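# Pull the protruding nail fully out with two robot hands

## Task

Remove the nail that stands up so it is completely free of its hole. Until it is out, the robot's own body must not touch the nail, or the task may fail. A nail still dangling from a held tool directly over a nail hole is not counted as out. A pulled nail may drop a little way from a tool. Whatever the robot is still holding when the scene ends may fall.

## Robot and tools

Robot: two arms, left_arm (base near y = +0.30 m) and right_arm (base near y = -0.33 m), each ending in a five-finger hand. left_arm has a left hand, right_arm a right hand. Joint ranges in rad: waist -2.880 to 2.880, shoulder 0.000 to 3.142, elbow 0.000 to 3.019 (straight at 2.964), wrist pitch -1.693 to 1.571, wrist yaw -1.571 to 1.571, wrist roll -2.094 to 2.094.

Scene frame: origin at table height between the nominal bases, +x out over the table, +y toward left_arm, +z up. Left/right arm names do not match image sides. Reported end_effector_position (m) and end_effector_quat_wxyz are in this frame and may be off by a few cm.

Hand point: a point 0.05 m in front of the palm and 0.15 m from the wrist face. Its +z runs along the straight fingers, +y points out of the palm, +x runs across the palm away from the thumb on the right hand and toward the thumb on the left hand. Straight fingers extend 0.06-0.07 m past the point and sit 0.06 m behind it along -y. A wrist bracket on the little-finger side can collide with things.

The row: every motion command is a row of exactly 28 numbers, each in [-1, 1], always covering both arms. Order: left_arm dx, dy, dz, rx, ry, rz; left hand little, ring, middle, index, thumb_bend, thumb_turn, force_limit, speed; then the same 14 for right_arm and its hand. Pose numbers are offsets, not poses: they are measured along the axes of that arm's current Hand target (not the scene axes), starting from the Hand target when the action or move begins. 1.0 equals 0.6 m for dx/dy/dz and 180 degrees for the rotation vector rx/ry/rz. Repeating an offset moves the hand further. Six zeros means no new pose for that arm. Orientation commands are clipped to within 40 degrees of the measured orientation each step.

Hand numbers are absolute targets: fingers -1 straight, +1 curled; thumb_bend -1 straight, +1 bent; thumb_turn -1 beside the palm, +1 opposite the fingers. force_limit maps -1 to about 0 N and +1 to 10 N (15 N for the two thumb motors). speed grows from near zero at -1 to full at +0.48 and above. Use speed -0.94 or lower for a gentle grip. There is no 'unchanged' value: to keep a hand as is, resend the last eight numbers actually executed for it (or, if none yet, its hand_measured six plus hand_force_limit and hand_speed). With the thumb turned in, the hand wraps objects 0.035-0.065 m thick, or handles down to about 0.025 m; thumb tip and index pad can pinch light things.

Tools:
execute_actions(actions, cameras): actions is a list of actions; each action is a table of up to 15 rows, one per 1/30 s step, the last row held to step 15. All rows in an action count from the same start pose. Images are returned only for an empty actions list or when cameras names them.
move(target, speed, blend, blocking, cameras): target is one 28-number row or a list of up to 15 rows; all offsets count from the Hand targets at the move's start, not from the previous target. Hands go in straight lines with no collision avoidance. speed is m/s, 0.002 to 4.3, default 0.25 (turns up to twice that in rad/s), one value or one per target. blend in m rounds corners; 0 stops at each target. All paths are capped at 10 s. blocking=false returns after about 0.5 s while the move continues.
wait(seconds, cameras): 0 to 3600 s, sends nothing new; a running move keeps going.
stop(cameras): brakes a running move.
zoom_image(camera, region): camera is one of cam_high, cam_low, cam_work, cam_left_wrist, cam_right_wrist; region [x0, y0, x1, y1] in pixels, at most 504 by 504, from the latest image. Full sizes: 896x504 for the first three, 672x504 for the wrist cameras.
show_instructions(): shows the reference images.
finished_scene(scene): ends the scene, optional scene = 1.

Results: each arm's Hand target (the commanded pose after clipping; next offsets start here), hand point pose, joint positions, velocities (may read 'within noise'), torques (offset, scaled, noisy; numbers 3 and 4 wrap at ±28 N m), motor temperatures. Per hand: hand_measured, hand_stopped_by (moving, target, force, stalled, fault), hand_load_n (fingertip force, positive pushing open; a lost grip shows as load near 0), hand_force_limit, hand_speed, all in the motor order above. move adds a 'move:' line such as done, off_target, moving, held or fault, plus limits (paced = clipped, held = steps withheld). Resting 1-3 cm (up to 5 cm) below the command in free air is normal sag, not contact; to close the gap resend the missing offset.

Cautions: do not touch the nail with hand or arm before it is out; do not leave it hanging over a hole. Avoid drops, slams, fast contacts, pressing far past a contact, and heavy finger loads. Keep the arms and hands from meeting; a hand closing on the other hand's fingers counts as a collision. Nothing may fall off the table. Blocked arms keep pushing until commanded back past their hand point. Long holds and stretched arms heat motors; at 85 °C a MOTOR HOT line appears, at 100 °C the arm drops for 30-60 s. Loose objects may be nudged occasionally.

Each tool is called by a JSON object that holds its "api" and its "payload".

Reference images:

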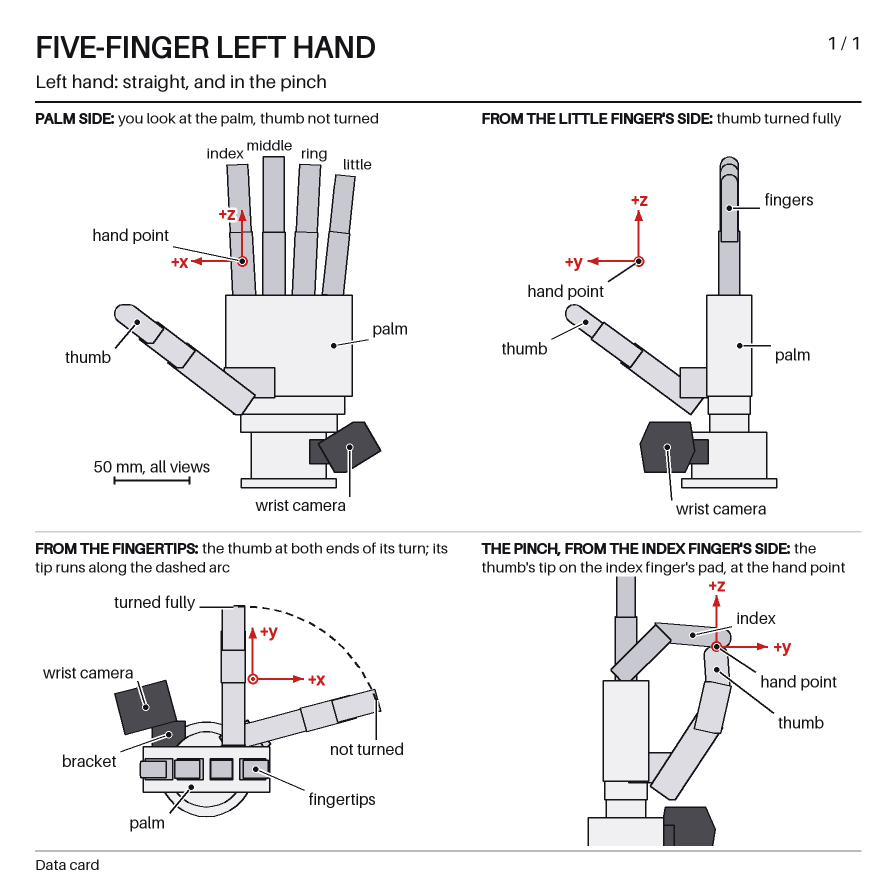

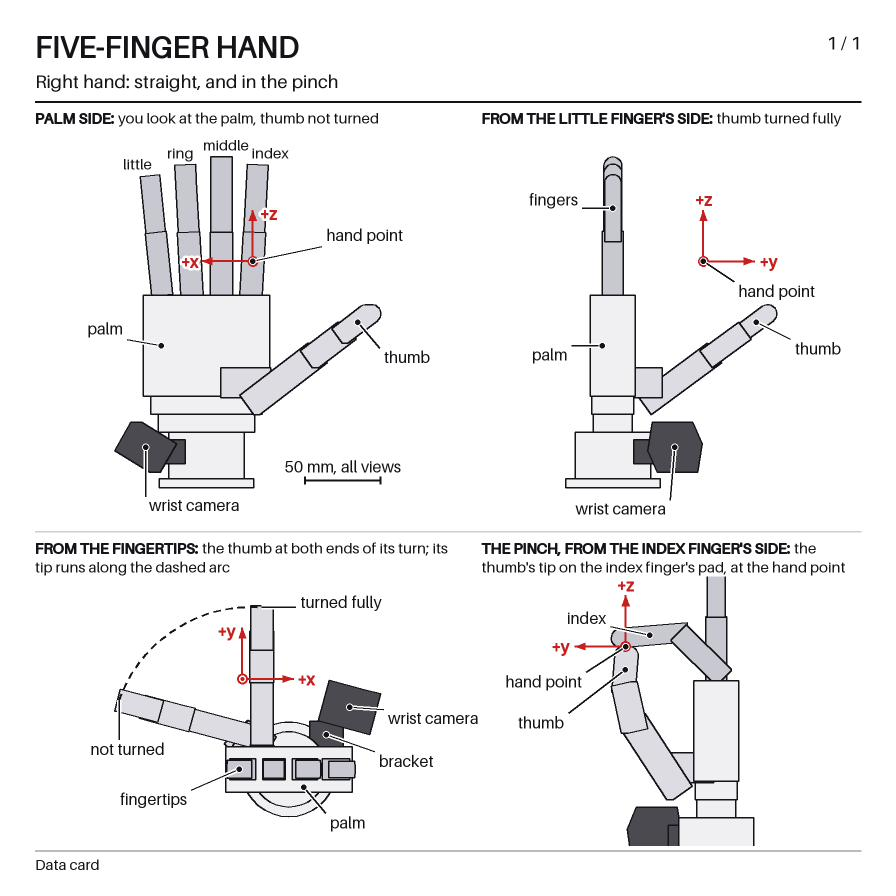

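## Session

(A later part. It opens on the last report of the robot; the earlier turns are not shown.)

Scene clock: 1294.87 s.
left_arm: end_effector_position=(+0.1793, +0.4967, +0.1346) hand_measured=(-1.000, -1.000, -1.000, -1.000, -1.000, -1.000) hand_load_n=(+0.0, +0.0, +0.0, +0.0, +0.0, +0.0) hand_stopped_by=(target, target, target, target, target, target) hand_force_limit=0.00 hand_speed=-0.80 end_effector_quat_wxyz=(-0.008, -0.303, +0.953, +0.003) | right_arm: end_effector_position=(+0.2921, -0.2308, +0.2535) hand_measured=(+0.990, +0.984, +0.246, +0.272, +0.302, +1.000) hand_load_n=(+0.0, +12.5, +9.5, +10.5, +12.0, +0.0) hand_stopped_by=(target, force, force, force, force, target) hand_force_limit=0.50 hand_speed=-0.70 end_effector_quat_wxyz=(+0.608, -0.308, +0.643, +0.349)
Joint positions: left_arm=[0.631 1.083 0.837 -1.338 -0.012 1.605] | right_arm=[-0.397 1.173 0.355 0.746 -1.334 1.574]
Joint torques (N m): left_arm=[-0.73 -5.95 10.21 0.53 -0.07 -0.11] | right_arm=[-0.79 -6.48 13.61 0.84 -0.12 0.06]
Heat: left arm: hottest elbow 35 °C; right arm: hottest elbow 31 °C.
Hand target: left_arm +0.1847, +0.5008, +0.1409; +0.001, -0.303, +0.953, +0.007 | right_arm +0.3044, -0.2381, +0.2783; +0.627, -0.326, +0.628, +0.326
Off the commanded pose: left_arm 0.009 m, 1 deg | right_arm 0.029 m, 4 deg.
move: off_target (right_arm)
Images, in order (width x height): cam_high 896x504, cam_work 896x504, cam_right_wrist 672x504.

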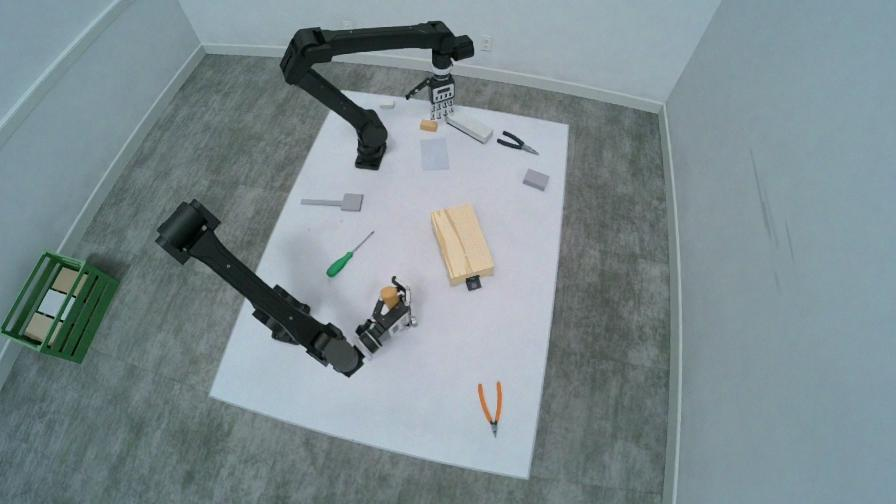

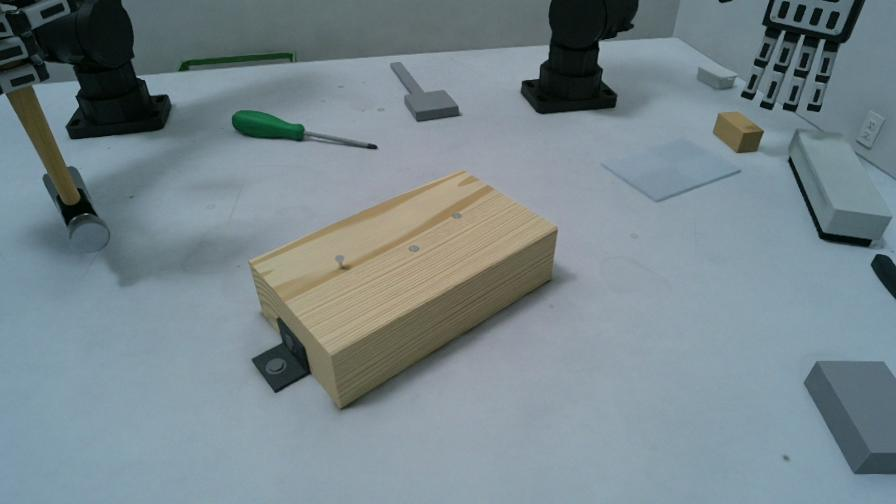

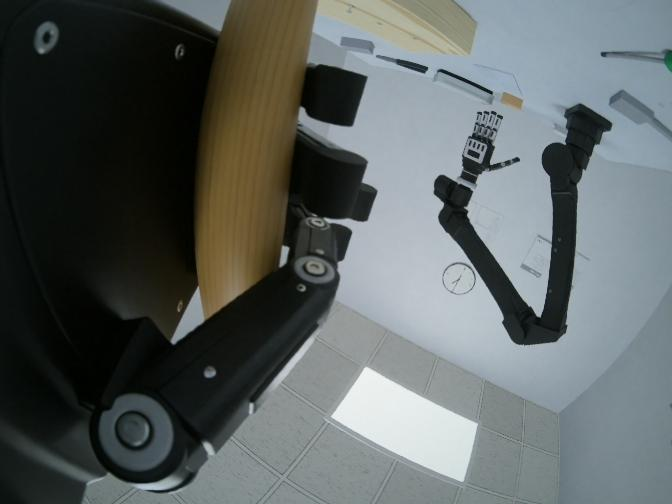

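{"api": "move", "payload": {"target": [0,0,0,0,0,0,-1,-1,-1,-1,-1,-1,0,-0.8, -0.0867,-0.0455,0.272,0,0,0,0.99,0.99,0.99,0.99,0.8,1,0.5,-0.7], "speed": 0.1, "cameras": ["all"]}}

{"api": "zoom_image", "payload": {"camera": "cam_work", "region": [60, 0, 440, 400]}}

{"api": "zoom_image", "payload": {"camera": "cam_high", "region": [360, 190, 560, 350]}}

{"api": "zoom_image", "payload": {"camera": "cam_low", "region": [420, 180, 560, 320]}}

Scene clock: 1306.43 s.
left_arm: end_effector_position=(+0.1793, +0.4967, +0.1346) hand_measured=(-1.000, -1.000, -1.000, -1.000, -1.000, -1.000) hand_load_n=(+0.0, +0.0, +0.0, +0.0, +0.0, +0.0) hand_stopped_by=(target, target, target, target, target, target) hand_force_limit=0.00 hand_speed=-0.80 end_effector_quat_wxyz=(-0.008, -0.303, +0.953, +0.003) | right_arm: end_effector_position=(+0.4042, -0.1242, +0.2937) hand_measured=(+0.990, +0.984, +0.246, +0.272, +0.302, +1.000) hand_load_n=(+0.5, +11.0, +9.5, +10.5, +12.0, +0.0) hand_stopped_by=(target, force, force, force, force, target) hand_force_limit=0.50 hand_speed=-0.70 end_effector_quat_wxyz=(+0.602, -0.311, +0.654, +0.337)
Joint positions: left_arm=[0.631 1.083 0.837 -1.338 -0.012 1.605] | right_arm=[-0.006 1.317 0.639 0.597 -0.928 1.572]
Joint torques (N m): left_arm=[-0.97 -5.77 10.22 0.51 -0.05 -0.09] | right_arm=[-0.38 -9.7 16.57 1.24 -0.07 0.09]
Heat: left arm: hottest elbow 35 °C; right arm: hottest elbow 32 °C.
Hand target: left_arm +0.1847, +0.5008, +0.1409; +0.001, -0.303, +0.953, +0.007 | right_arm +0.4206, -0.1204, +0.3303; +0.627, -0.326, +0.628, +0.326
Off the commanded pose: left_arm 0.009 m, 1 deg | right_arm 0.040 m, 5 deg.
move: off_target (right_arm)

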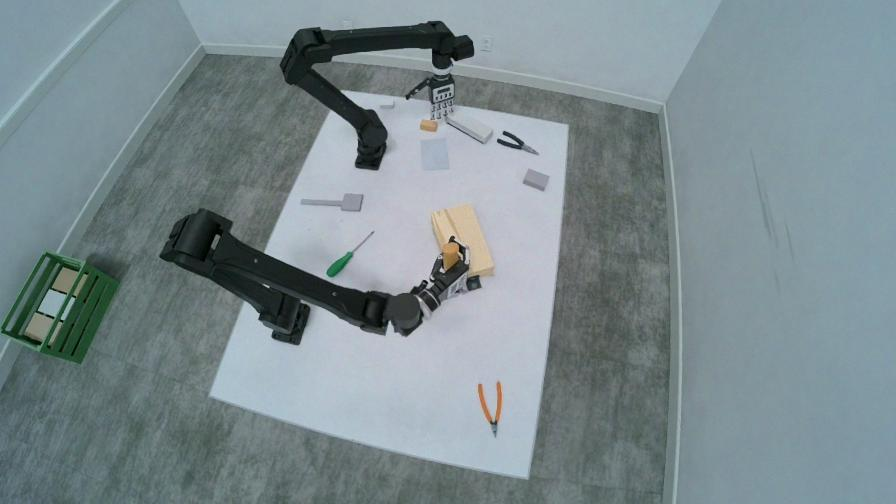

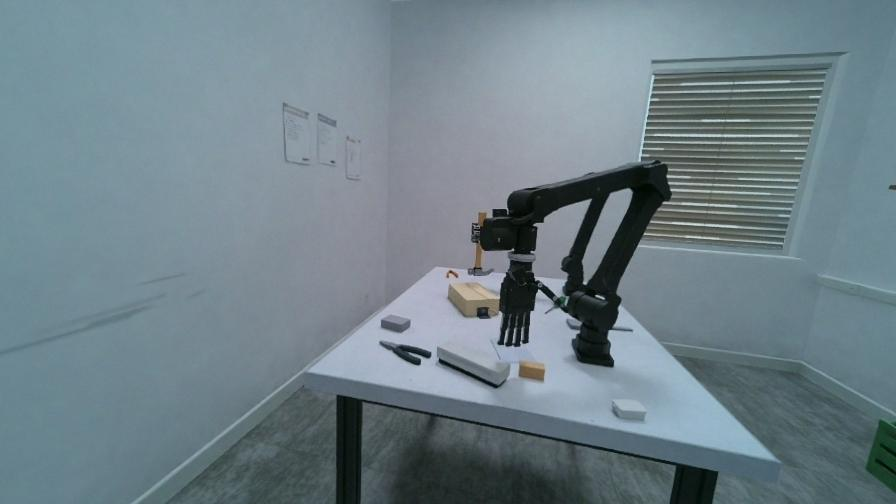

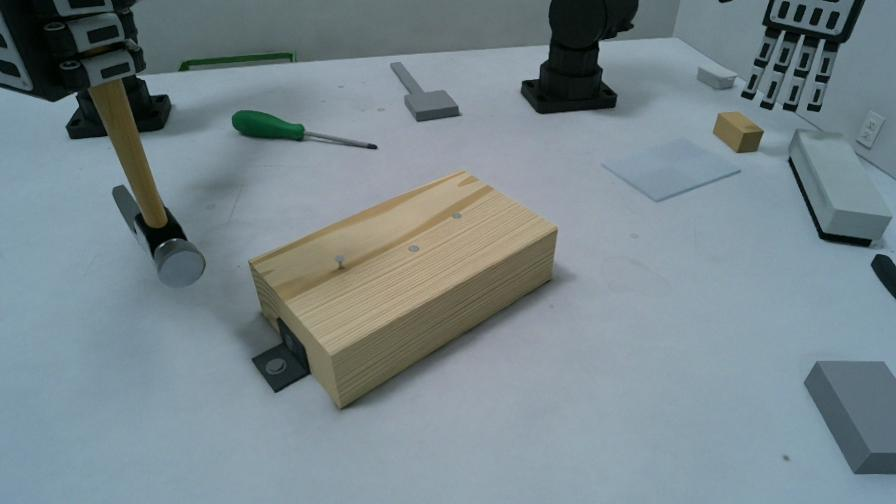

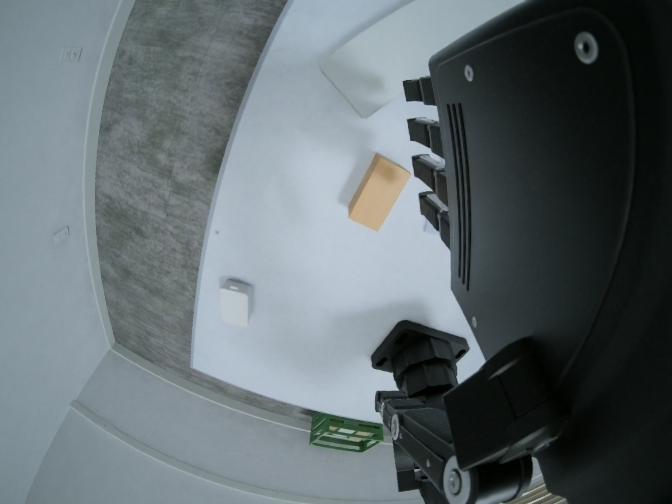

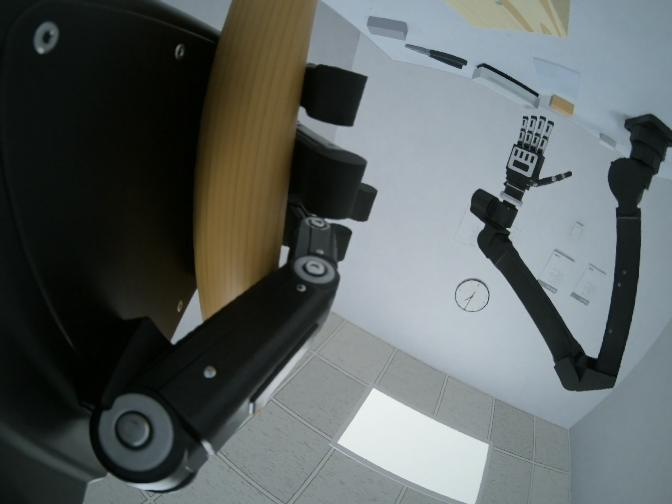

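Scaled by 1.260 from the camera's image (finer frame: 1280x720).

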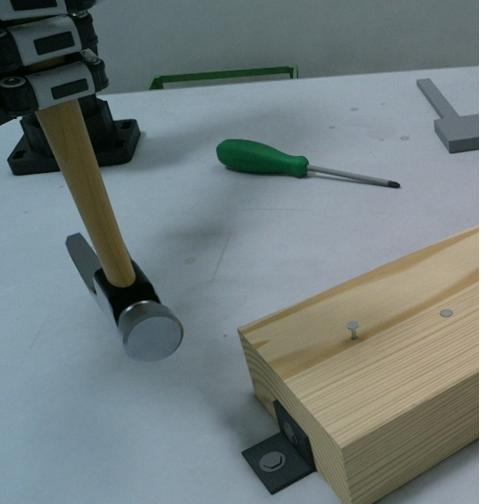

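Scaled by 2.520 from the camera's image (finer frame: 1280x720).

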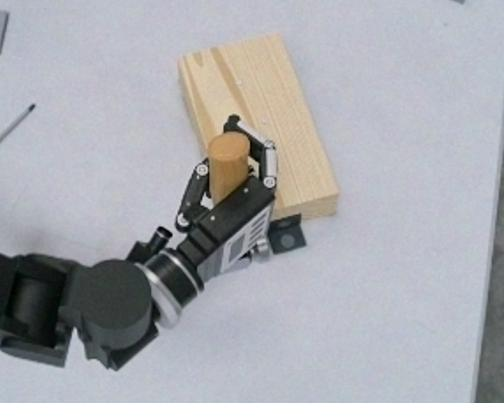

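Scaled by 3.600 from the camera's image (finer frame: 1280x720).

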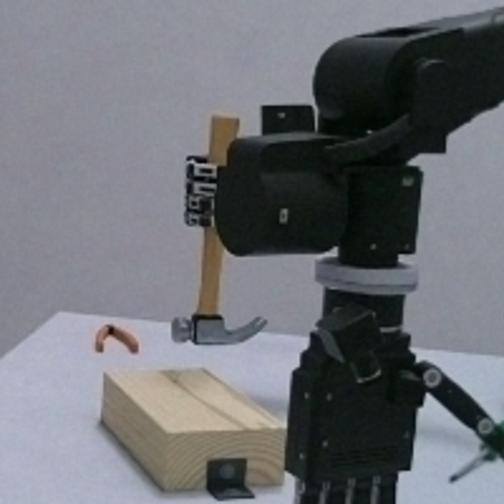

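{"api": "zoom_image", "payload": {"camera": "cam_low", "region": [460, 230, 520, 290]}}

{"api": "zoom_image", "payload": {"camera": "cam_work", "region": [90, 150, 230, 310]}}

Scaled by 8.400 from the camera's image (finer frame: 1280x720).

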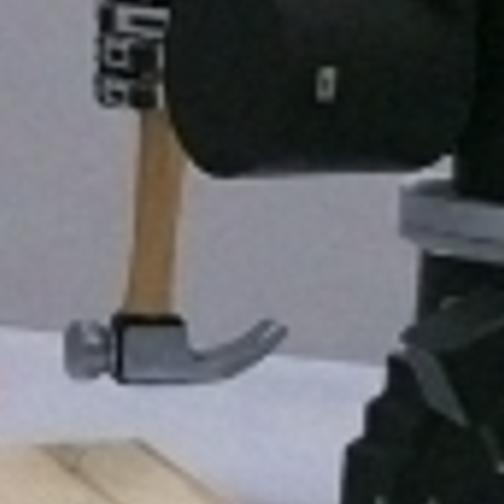

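Scaled by 3.150 from the camera's image (finer frame: 1280x720).

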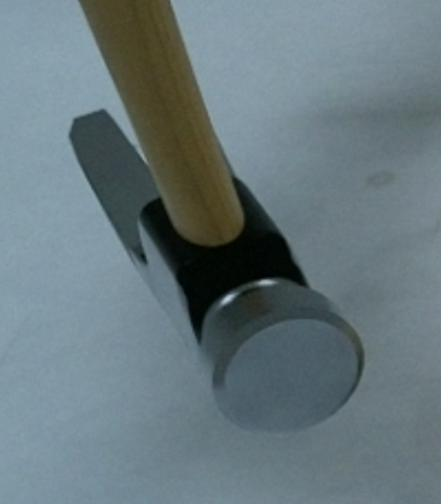

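{"api": "move", "payload": {"target": [[0,0,0,0,0,0,-1,-1,-1,-1,-1,-1,0,-0.8, -0.12,0,0,0,0,0,0.99,0.99,0.99,0.99,0.8,1,0.5,-0.7],[0,0,0,0,0,0,-1,-1,-1,-1,-1,-1,0,-0.8, -0.0817,0.1858,0.1403,0.2041,-0.0889,-0.1021,0.99,0.99,0.99,0.99,0.8,1,0.5,-0.7]], "speed": 0.1, "blend": [0.02,0], "cameras": ["all"]}}

{"api": "zoom_image", "payload": {"camera": "cam_work", "region": [200, 50, 500, 350]}}

{"api": "zoom_image", "payload": {"camera": "cam_high", "region": [400, 180, 540, 320]}}

{"api": "zoom_image", "payload": {"camera": "cam_low", "region": [430, 200, 550, 320]}}

Scene clock: 1418.93 s.
left_arm: end_effector_position=(+0.1793, +0.4967, +0.1346) hand_measured=(-1.000, -1.000, -1.000, -1.000, -1.000, -1.000) hand_load_n=(+0.5, +0.0, +0.0, +0.0, -0.5, +0.0) hand_stopped_by=(target, target, target, target, target, target) hand_force_limit=0.00 hand_speed=-0.80 end_effector_quat_wxyz=(-0.008, -0.303, +0.953, +0.003) | right_arm: end_effector_position=(+0.3776, +0.0086, +0.3801) hand_measured=(+0.990, +0.986, +0.246, +0.272, +0.302, +1.000) hand_load_n=(+0.0, +0.0, +9.5, +11.0, +12.5, +0.0) hand_stopped_by=(target, force, force, force, force, target) hand_force_limit=0.50 hand_speed=-0.70 end_effector_quat_wxyz=(+0.817, -0.157, +0.552, +0.056)
Joint positions: left_arm=[0.631 1.083 0.837 -1.338 -0.012 1.605] | right_arm=[0.66 1.258 0.575 1.052 0.324 1.24]
Joint torques (N m): left_arm=[-0.56 -5.48 10.19 0.53 -0.08 -0.06] | right_arm=[-1.38 -5.95 10.26 1.99 -0.04 -0.1]
Motor temperatures (°C): left_arm=[25 24 35 23 22 23] | right_arm=[19 25 43 24 21 22]
Heat: left arm: hottest elbow 35 °C; right arm: hottest elbow 43 °C.
Hand target: left_arm +0.1847, +0.5008, +0.1409; +0.001, -0.303, +0.953, +0.007 | right_arm +0.3779, +0.0127, +0.3792; +0.820, -0.160, +0.547, +0.052
Off the commanded pose: left_arm 0.009 m, 1 deg | right_arm 0.004 m, 1 deg.
move: done

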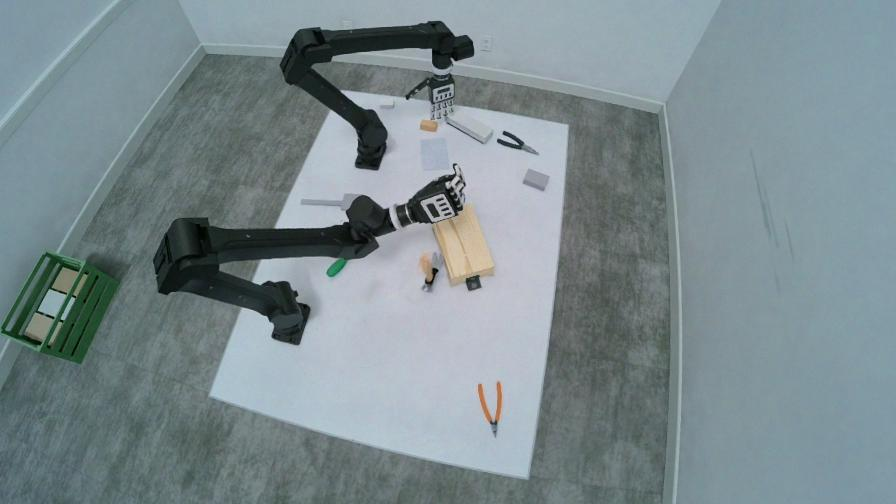

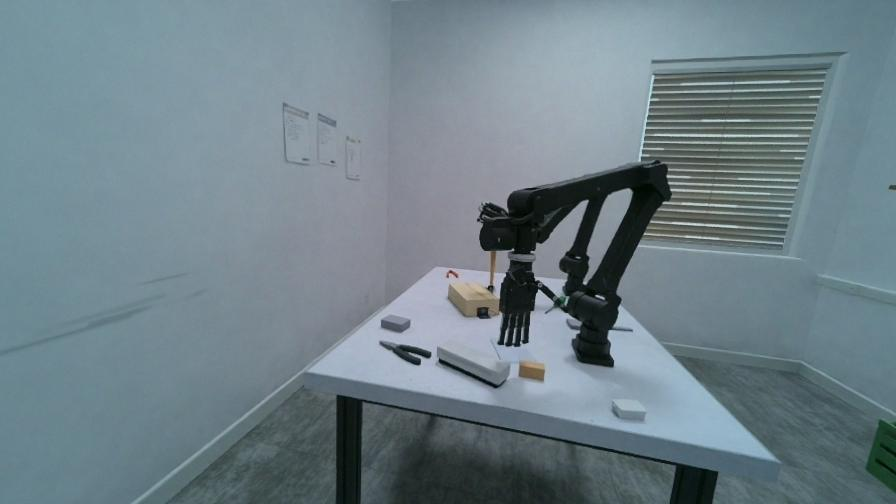

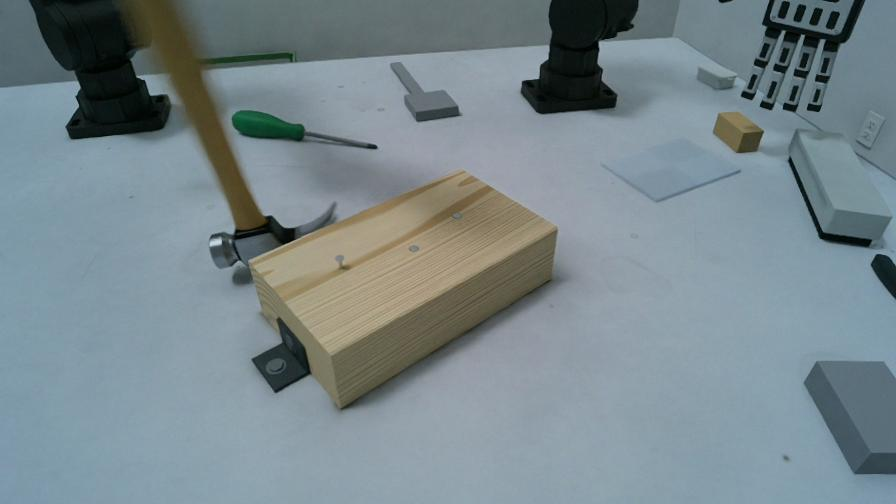

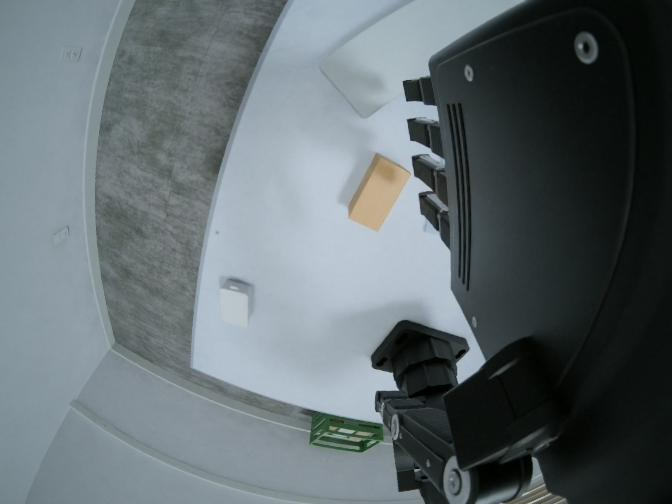

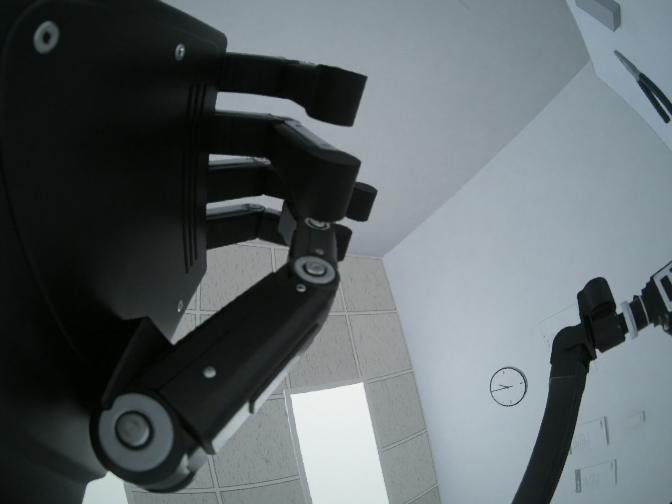

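Scaled by 1.680 from the camera's image (finer frame: 1280x720).

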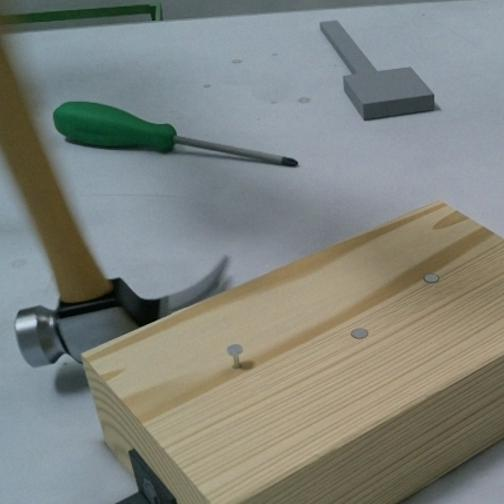

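Scaled by 3.600 from the camera's image (finer frame: 1280x720).

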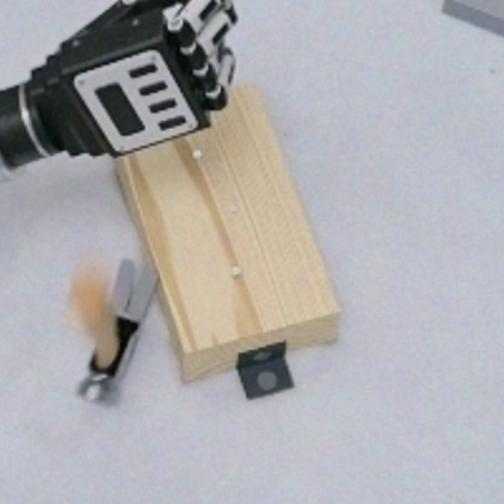

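Scaled by 4.200 from the camera's image (finer frame: 1280x720).

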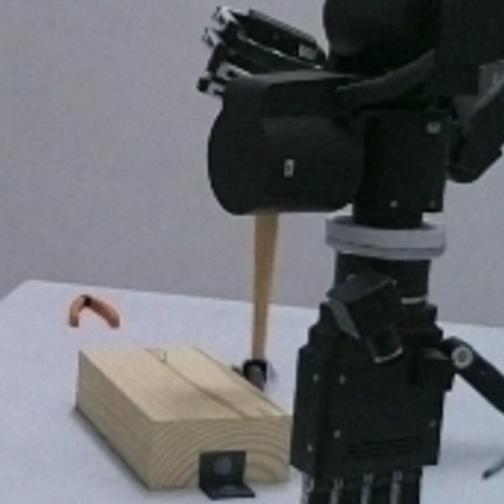

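{"api": "wait", "payload": {"seconds": 1, "cameras": ["cam_high","cam_work","cam_low"]}}

{"api": "zoom_image", "payload": {"camera": "cam_high", "region": [340, 180, 540, 380]}}

Scene clock: 1423.60 s.
left_arm: end_effector_position=(+0.1793, +0.4967, +0.1346) hand_measured=(-1.000, -1.000, -1.000, -1.000, -1.000, -1.000) hand_load_n=(+0.0, +0.0, +0.0, +0.0, +0.0, +0.0) hand_stopped_by=(target, target, target, target, target, target) hand_force_limit=0.00 hand_speed=-0.80 end_effector_quat_wxyz=(-0.008, -0.303, +0.953, +0.003) | right_arm: end_effector_position=(+0.3776, +0.0086, +0.3800) hand_measured=(+0.990, +0.986, +0.246, +0.272, +0.302, +1.000) hand_load_n=(+0.0, +0.0, +9.5, +10.5, +12.0, +0.0) hand_stopped_by=(target, force, force, force, force, target) hand_force_limit=0.50 hand_speed=-0.70 end_effector_quat_wxyz=(+0.817, -0.157, +0.552, +0.056)
Joint positions: left_arm=[0.631 1.083 0.837 -1.338 -0.012 1.605] | right_arm=[0.66 1.258 0.575 1.052 0.324 1.24]
Joint torques (N m): left_arm=[-0.91 -5.71 10.17 0.5 -0.05 -0.08] | right_arm=[-0.09 -6.48 10.21 1.74 -0.04 -0.08]
Heat: left arm: hottest elbow 35 °C; right arm: hottest elbow 42 °C.
Hand target: left_arm +0.1847, +0.5008, +0.1409; +0.001, -0.303, +0.953, +0.007 | right_arm +0.3779, +0.0127, +0.3792; +0.820, -0.160, +0.547, +0.052
Off the commanded pose: left_arm 0.009 m, 1 deg | right_arm 0.004 m, 1 deg.
wait: 1.00 s; at rest from the start
Images, in order (width x height): cam_high 896x504, cam_low 896x504, cam_work 896x504.

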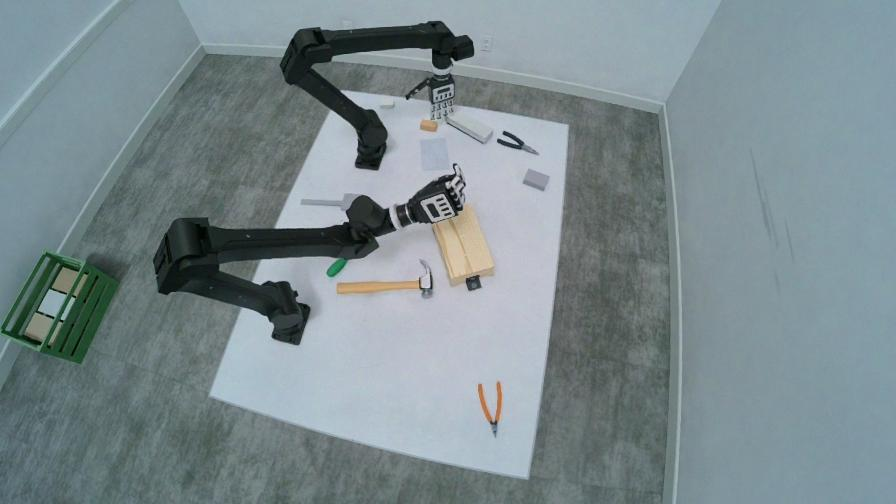

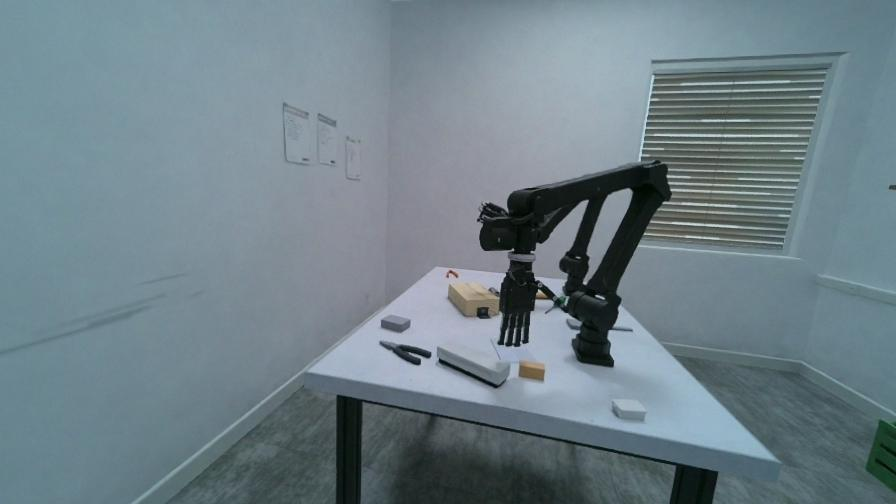

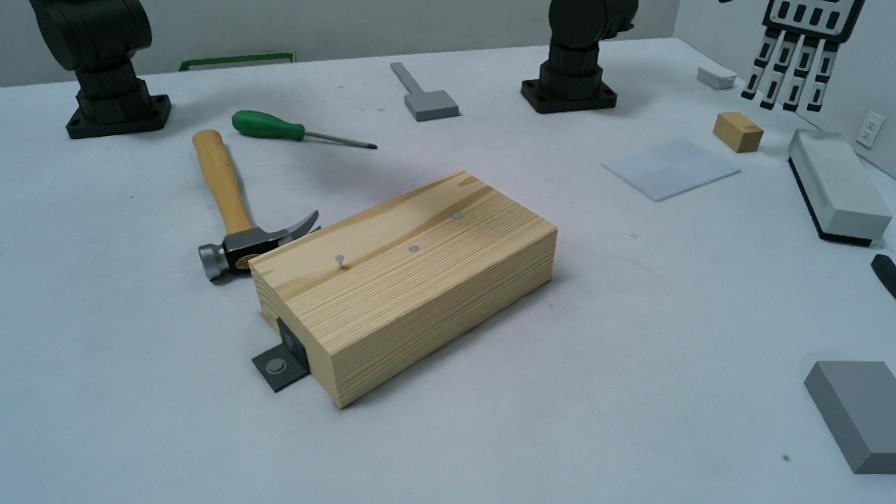

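Scaled by 2.520 from the camera's image (finer frame: 1280x720).

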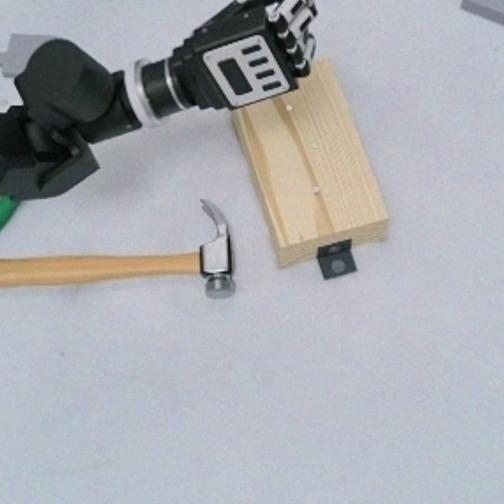

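{"api": "move", "payload": {"target": [0,0,0,0,0,0,-1,-1,-1,-1,-1,-1,0,-0.8, -0.0085,-0.1062,-0.1752,-0.3671,0.2142,-0.3846,-1,-1,-1,-1,-1,1,-0.4,0], "speed": 0.25, "cameras": ["cam_high"]}}

Scene clock: 1490.63 s.
left_arm: end_effector_position=(+0.1793, +0.4967, +0.1346) hand_measured=(-1.000, -1.000, -1.000, -1.000, -1.000, -1.000) hand_load_n=(+0.0, +0.0, +0.0, +0.0, +0.0, +0.0) hand_stopped_by=(target, target, target, target, target, target) hand_force_limit=0.00 hand_speed=-0.80 end_effector_quat_wxyz=(-0.008, -0.303, +0.953, +0.003) | right_arm: end_effector_position=(+0.2948, -0.0858, +0.3419) hand_measured=(-1.000, -1.000, -1.000, -1.000, -1.000, +1.000) hand_load_n=(-0.5, -0.5, +0.0, +0.0, +0.0, +0.0) hand_stopped_by=(target, target, target, target, target, target) hand_force_limit=-0.40 hand_speed=0.00 end_effector_quat_wxyz=(-0.288, +0.811, -0.481, +0.164)
Joint positions: left_arm=[0.631 1.083 0.837 -1.338 -0.012 1.605] | right_arm=[0.544 1.085 1.327 -1.137 0.035 0.063]
Joint torques (N m): left_arm=[-0.85 -5.83 10.11 0.57 -0.06 -0.11] | right_arm=[-0.5 -4.37 16.23 0.36 0.05 -0.18]
Motor temperatures (°C): left_arm=[25 24 35 23 22 23] | right_arm=[19 25 36 24 21 22]
Heat: left arm: hottest elbow 35 °C; right arm: hottest elbow 36 °C.
Hand target: left_arm +0.1847, +0.5008, +0.1409; +0.001, -0.303, +0.953, +0.007 | right_arm +0.2998, -0.0805, +0.3602; -0.297, +0.814, -0.470, +0.171
Off the commanded pose: left_arm 0.009 m, 1 deg | right_arm 0.020 m, 2 deg.
move: off_target (right_arm)

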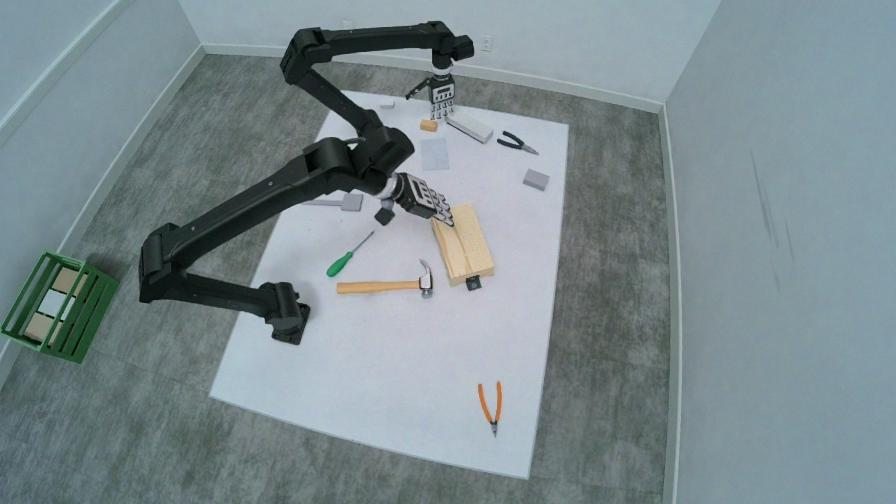

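{"api": "move", "payload": {"target": [0,0,0,0,0,0,-1,-1,-1,-1,-1,-1,0,-0.8, -0.0232,0.4617,0.0258,0.0471,-0.297,-0.2968,-1,-1,-1,-1,-1,1,-0.4,0], "speed": 0.25, "cameras": ["cam_high","cam_right_wrist"]}}

{"api": "zoom_image", "payload": {"camera": "cam_high", "region": [280, 220, 460, 360]}}

Scene clock: 1499.40 s.
left_arm: end_effector_position=(+0.1793, +0.4967, +0.1346) hand_measured=(-1.000, -1.000, -1.000, -1.000, -1.000, -1.000) hand_load_n=(+0.0, +0.0, +0.0, +0.0, +0.0, +0.0) hand_stopped_by=(target, target, target, target, target, target) hand_force_limit=0.00 hand_speed=-0.80 end_effector_quat_wxyz=(-0.008, -0.303, +0.953, +0.003) | right_arm: end_effector_position=(+0.1211, -0.1662, +0.1766) hand_measured=(-1.000, -1.000, -1.000, -1.000, -1.000, +1.000) hand_load_n=(+0.0, +0.0, +0.0, +0.0, +0.0, +0.0) hand_stopped_by=(target, target, target, target, target, target) hand_force_limit=-0.40 hand_speed=0.00 end_effector_quat_wxyz=(-0.420, +0.897, +0.127, -0.046)
Joint positions: left_arm=[0.631 1.083 0.837 -1.338 -0.012 1.605] | right_arm=[0.263 0.861 0.756 -1.413 -0.872 -1.533]
Joint torques (N m): left_arm=[-0.91 -5.66 10.21 0.61 -0.06 -0.09] | right_arm=[-1.85 -0.38 9.58 -0.39 -0.69 -0.14]
Heat: left arm: hottest elbow 35 °C; right arm: hottest elbow 37 °C.
Hand target: left_arm +0.1847, +0.5008, +0.1409; +0.001, -0.303, +0.953, +0.007 | right_arm +0.1177, -0.1693, +0.1703; -0.419, +0.898, +0.122, -0.057
Off the commanded pose: left_arm 0.009 m, 1 deg | right_arm 0.008 m, 1 deg.
move: done

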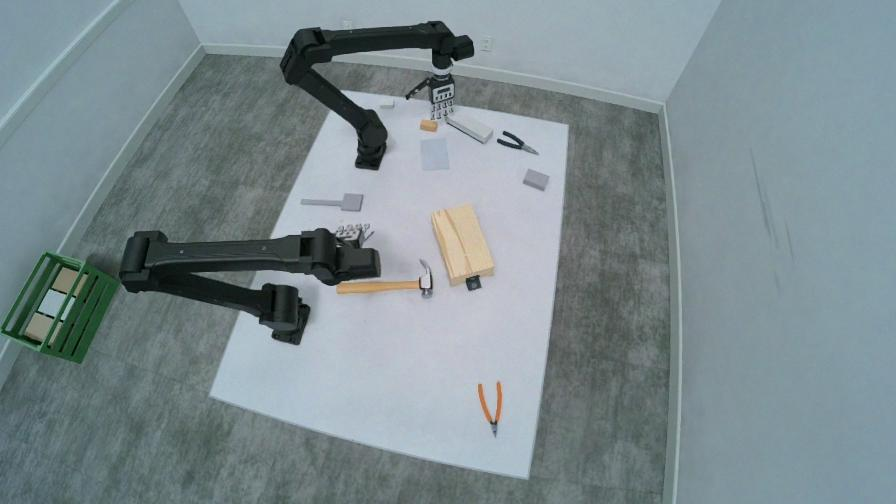

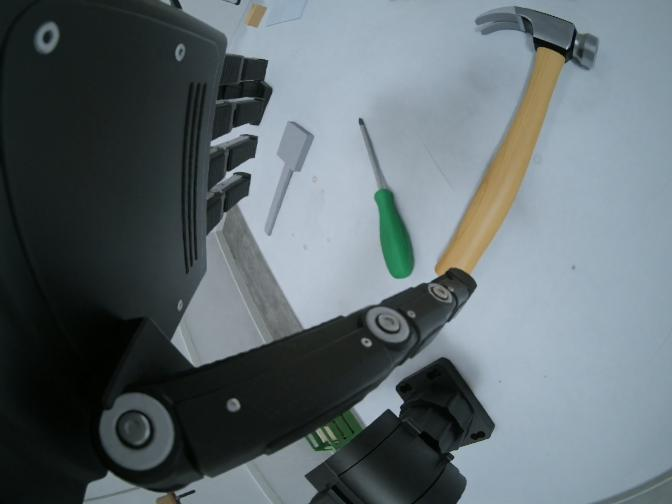

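Scaled by 2.800 from the camera's image (finer frame: 1280x720).

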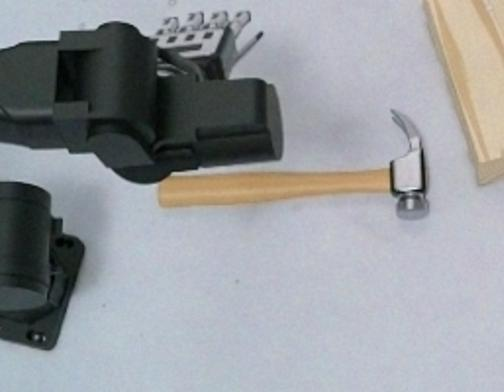

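{"api": "move", "payload": {"target": [0,0,0,0,0,0,-1,-1,-1,-1,-1,-1,0,-0.8, -0.017,0.1542,0.1143,0,0,0,-1,-1,-1,-1,-1,1,-0.4,0], "speed": 0.12, "cameras": ["cam_right_wrist"]}}

Scene clock: 1510.03 s.
left_arm: end_effector_position=(+0.1793, +0.4967, +0.1346) hand_measured=(-1.000, -1.000, -1.000, -1.000, -1.000, -1.000) hand_load_n=(+0.0, +0.0, +0.0, +0.0, +0.0, +0.0) hand_stopped_by=(target, target, target, target, target, target) hand_force_limit=0.00 hand_speed=-0.80 end_effector_quat_wxyz=(-0.008, -0.303, +0.953, +0.003) | right_arm: end_effector_position=(+0.1097, -0.1770, +0.0611) hand_measured=(-1.000, -1.000, -1.000, -1.000, -1.000, +1.000) hand_load_n=(+0.0, +0.0, +0.0, +0.0, +0.0, +0.0) hand_stopped_by=(target, target, target, target, target, target) hand_force_limit=-0.40 hand_speed=0.00 end_effector_quat_wxyz=(-0.419, +0.898, +0.120, -0.059)
Joint positions: left_arm=[0.631 1.083 0.837 -1.338 -0.012 1.605] | right_arm=[0.227 0.969 0.492 -1.111 -0.873 -1.587]
Joint torques (N m): left_arm=[-0.97 -5.83 10.22 0.5 -0.06 -0.1] | right_arm=[-1.14 -2.32 8.29 0.28 -0.63 -0.1]
Heat: left arm: hottest elbow 35 °C; right arm: hottest elbow 36 °C.
Hand target: left_arm +0.1847, +0.5008, +0.1409; +0.001, -0.303, +0.953, +0.007 | right_arm +0.1097, -0.1786, +0.0553; -0.419, +0.898, +0.122, -0.057
Off the commanded pose: left_arm 0.009 m, 1 deg | right_arm 0.006 m, 0 deg.
move: done

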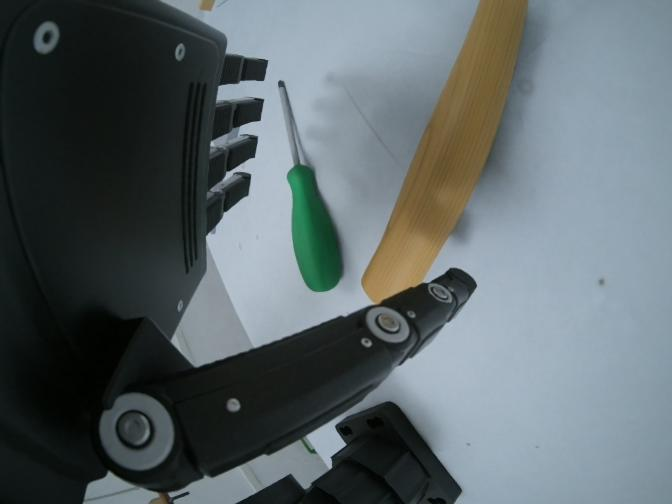

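{"api": "move", "payload": {"target": [[0,0,0,0,0,0,-1,-1,-1,-1,-1,-1,0,-0.8, 0,0.05,0.042,0,0.017,0.0143,-1,-1,-1,-1,-1,1,-0.5,-0.8],[0,0,0,0,0,0,-1,-1,-1,-1,-1,-1,0,-0.8, 0,0.05,0.042,0,0.017,0.0143,0.3,0.3,0.3,0.3,0.2,1,-0.5,-0.8]], "speed": 0.06, "cameras": ["cam_right_wrist"]}}

Scene clock: 1530.33 s.
left_arm: end_effector_position=(+0.1793, +0.4967, +0.1346) hand_measured=(-1.000, -1.000, -1.000, -1.000, -1.000, -1.000) hand_load_n=(+0.0, +0.0, +0.0, +0.0, +0.0, +0.0) hand_stopped_by=(target, target, target, target, target, target) hand_force_limit=0.00 hand_speed=-0.80 end_effector_quat_wxyz=(-0.008, -0.303, +0.953, +0.003) | right_arm: end_effector_position=(+0.1130, -0.1764, +0.0218) hand_measured=(+0.108, -0.006, -0.022, -0.004, -0.498, +1.000) hand_load_n=(+4.0, +3.5, +1.0, +2.5, +7.5, +0.0) hand_stopped_by=(force, force, force, force, force, target) hand_force_limit=-0.50 hand_speed=-0.80 end_effector_quat_wxyz=(-0.422, +0.900, +0.102, -0.037)
Joint positions: left_arm=[0.631 1.083 0.837 -1.338 -0.012 1.605] | right_arm=[0.217 1.014 0.397 -0.898 -0.874 -1.523]
Joint torques (N m): left_arm=[-0.97 -5.71 10.19 0.55 -0.07 -0.08] | right_arm=[-1.79 -0.97 7.23 0.61 -0.49 0.1]
Heat: left arm: hottest elbow 35 °C; right arm: hottest elbow 35 °C.
Hand target: left_arm +0.1847, +0.5008, +0.1409; +0.001, -0.303, +0.953, +0.007 | right_arm +0.1096, -0.1786, +0.0161; -0.421, +0.902, +0.090, -0.042
Off the commanded pose: left_arm 0.009 m, 1 deg | right_arm 0.007 m, 1 deg.
move: done

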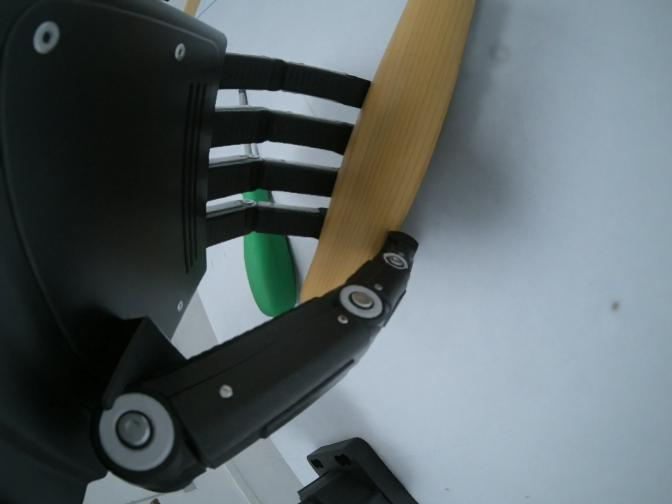

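{"api": "move", "payload": {"target": [[0,0,0,0,0,0,-1,-1,-1,-1,-1,-1,0,-0.8, 0,-0.032,-0.0268,0,0,0,0.3,0.3,0.3,0.3,0.2,1,-0.5,-0.8],[0,0,0,0,0,0,-1,-1,-1,-1,-1,-1,0,-0.8, 0,-0.032,-0.0268,0,0,0,0.7,0.7,0.7,0.7,0.25,1,0.05,-0.8]], "speed": 0.05, "cameras": ["cam_high","cam_right_wrist"]}}

Scene clock: 1537.87 s.
left_arm: end_effector_position=(+0.1793, +0.4967, +0.1346) hand_measured=(-1.000, -1.000, -1.000, -1.000, -1.000, -1.000) hand_load_n=(+0.0, +0.0, +0.0, +0.0, +0.0, +0.0) hand_stopped_by=(target, target, target, target, target, target) hand_force_limit=0.00 hand_speed=-0.80 end_effector_quat_wxyz=(-0.008, -0.303, +0.953, +0.003) | right_arm: end_effector_position=(+0.1007, -0.1798, +0.0299) hand_measured=(+0.158, +0.010, +0.010, +0.028, -0.496, +1.000) hand_load_n=(+7.5, +1.0, +7.5, +6.5, +16.0, +0.0) hand_stopped_by=(force, force, force, force, force, target) hand_force_limit=0.05 hand_speed=-0.80 end_effector_quat_wxyz=(-0.420, +0.901, +0.097, -0.049)
Joint positions: left_arm=[0.631 1.083 0.837 -1.338 -0.012 1.605] | right_arm=[0.217 0.968 0.397 -0.97 -0.872 -1.523]
Joint torques (N m): left_arm=[-0.97 -5.54 10.15 0.55 -0.07 -0.1] | right_arm=[-1.49 -2.14 11.64 -0.77 -0.7 0.17]
Heat: left arm: hottest elbow 35 °C; right arm: hottest elbow 35 °C.
Hand target: left_arm +0.1847, +0.5008, +0.1409; +0.001, -0.303, +0.953, +0.007 | right_arm +0.1096, -0.1786, +0.0412; -0.421, +0.902, +0.090, -0.042
Off the commanded pose: left_arm 0.009 m, 1 deg | right_arm 0.014 m, 1 deg.
move: off_target (right_arm); target 2's new numbers were sent with right_arm's hand 0.014 m and 1 deg from that target

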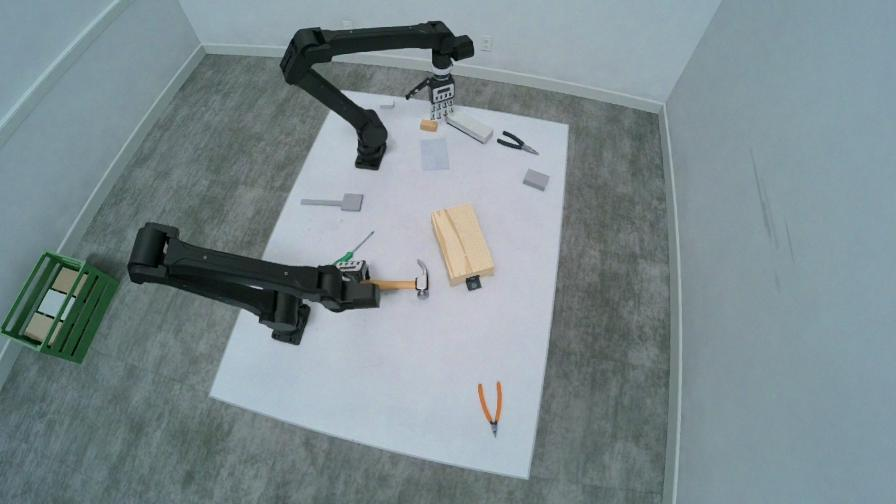

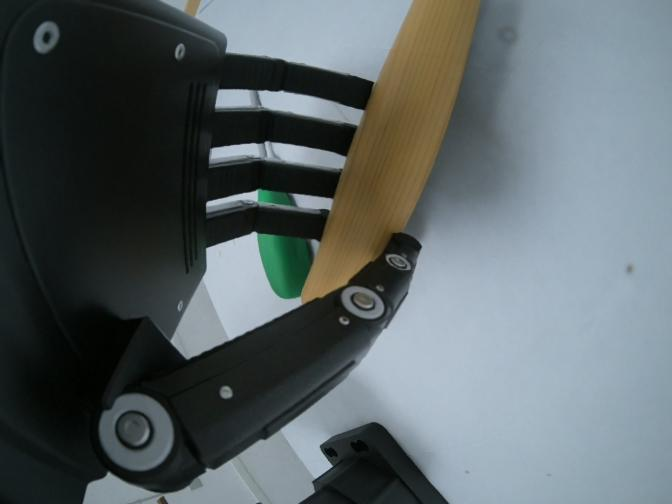

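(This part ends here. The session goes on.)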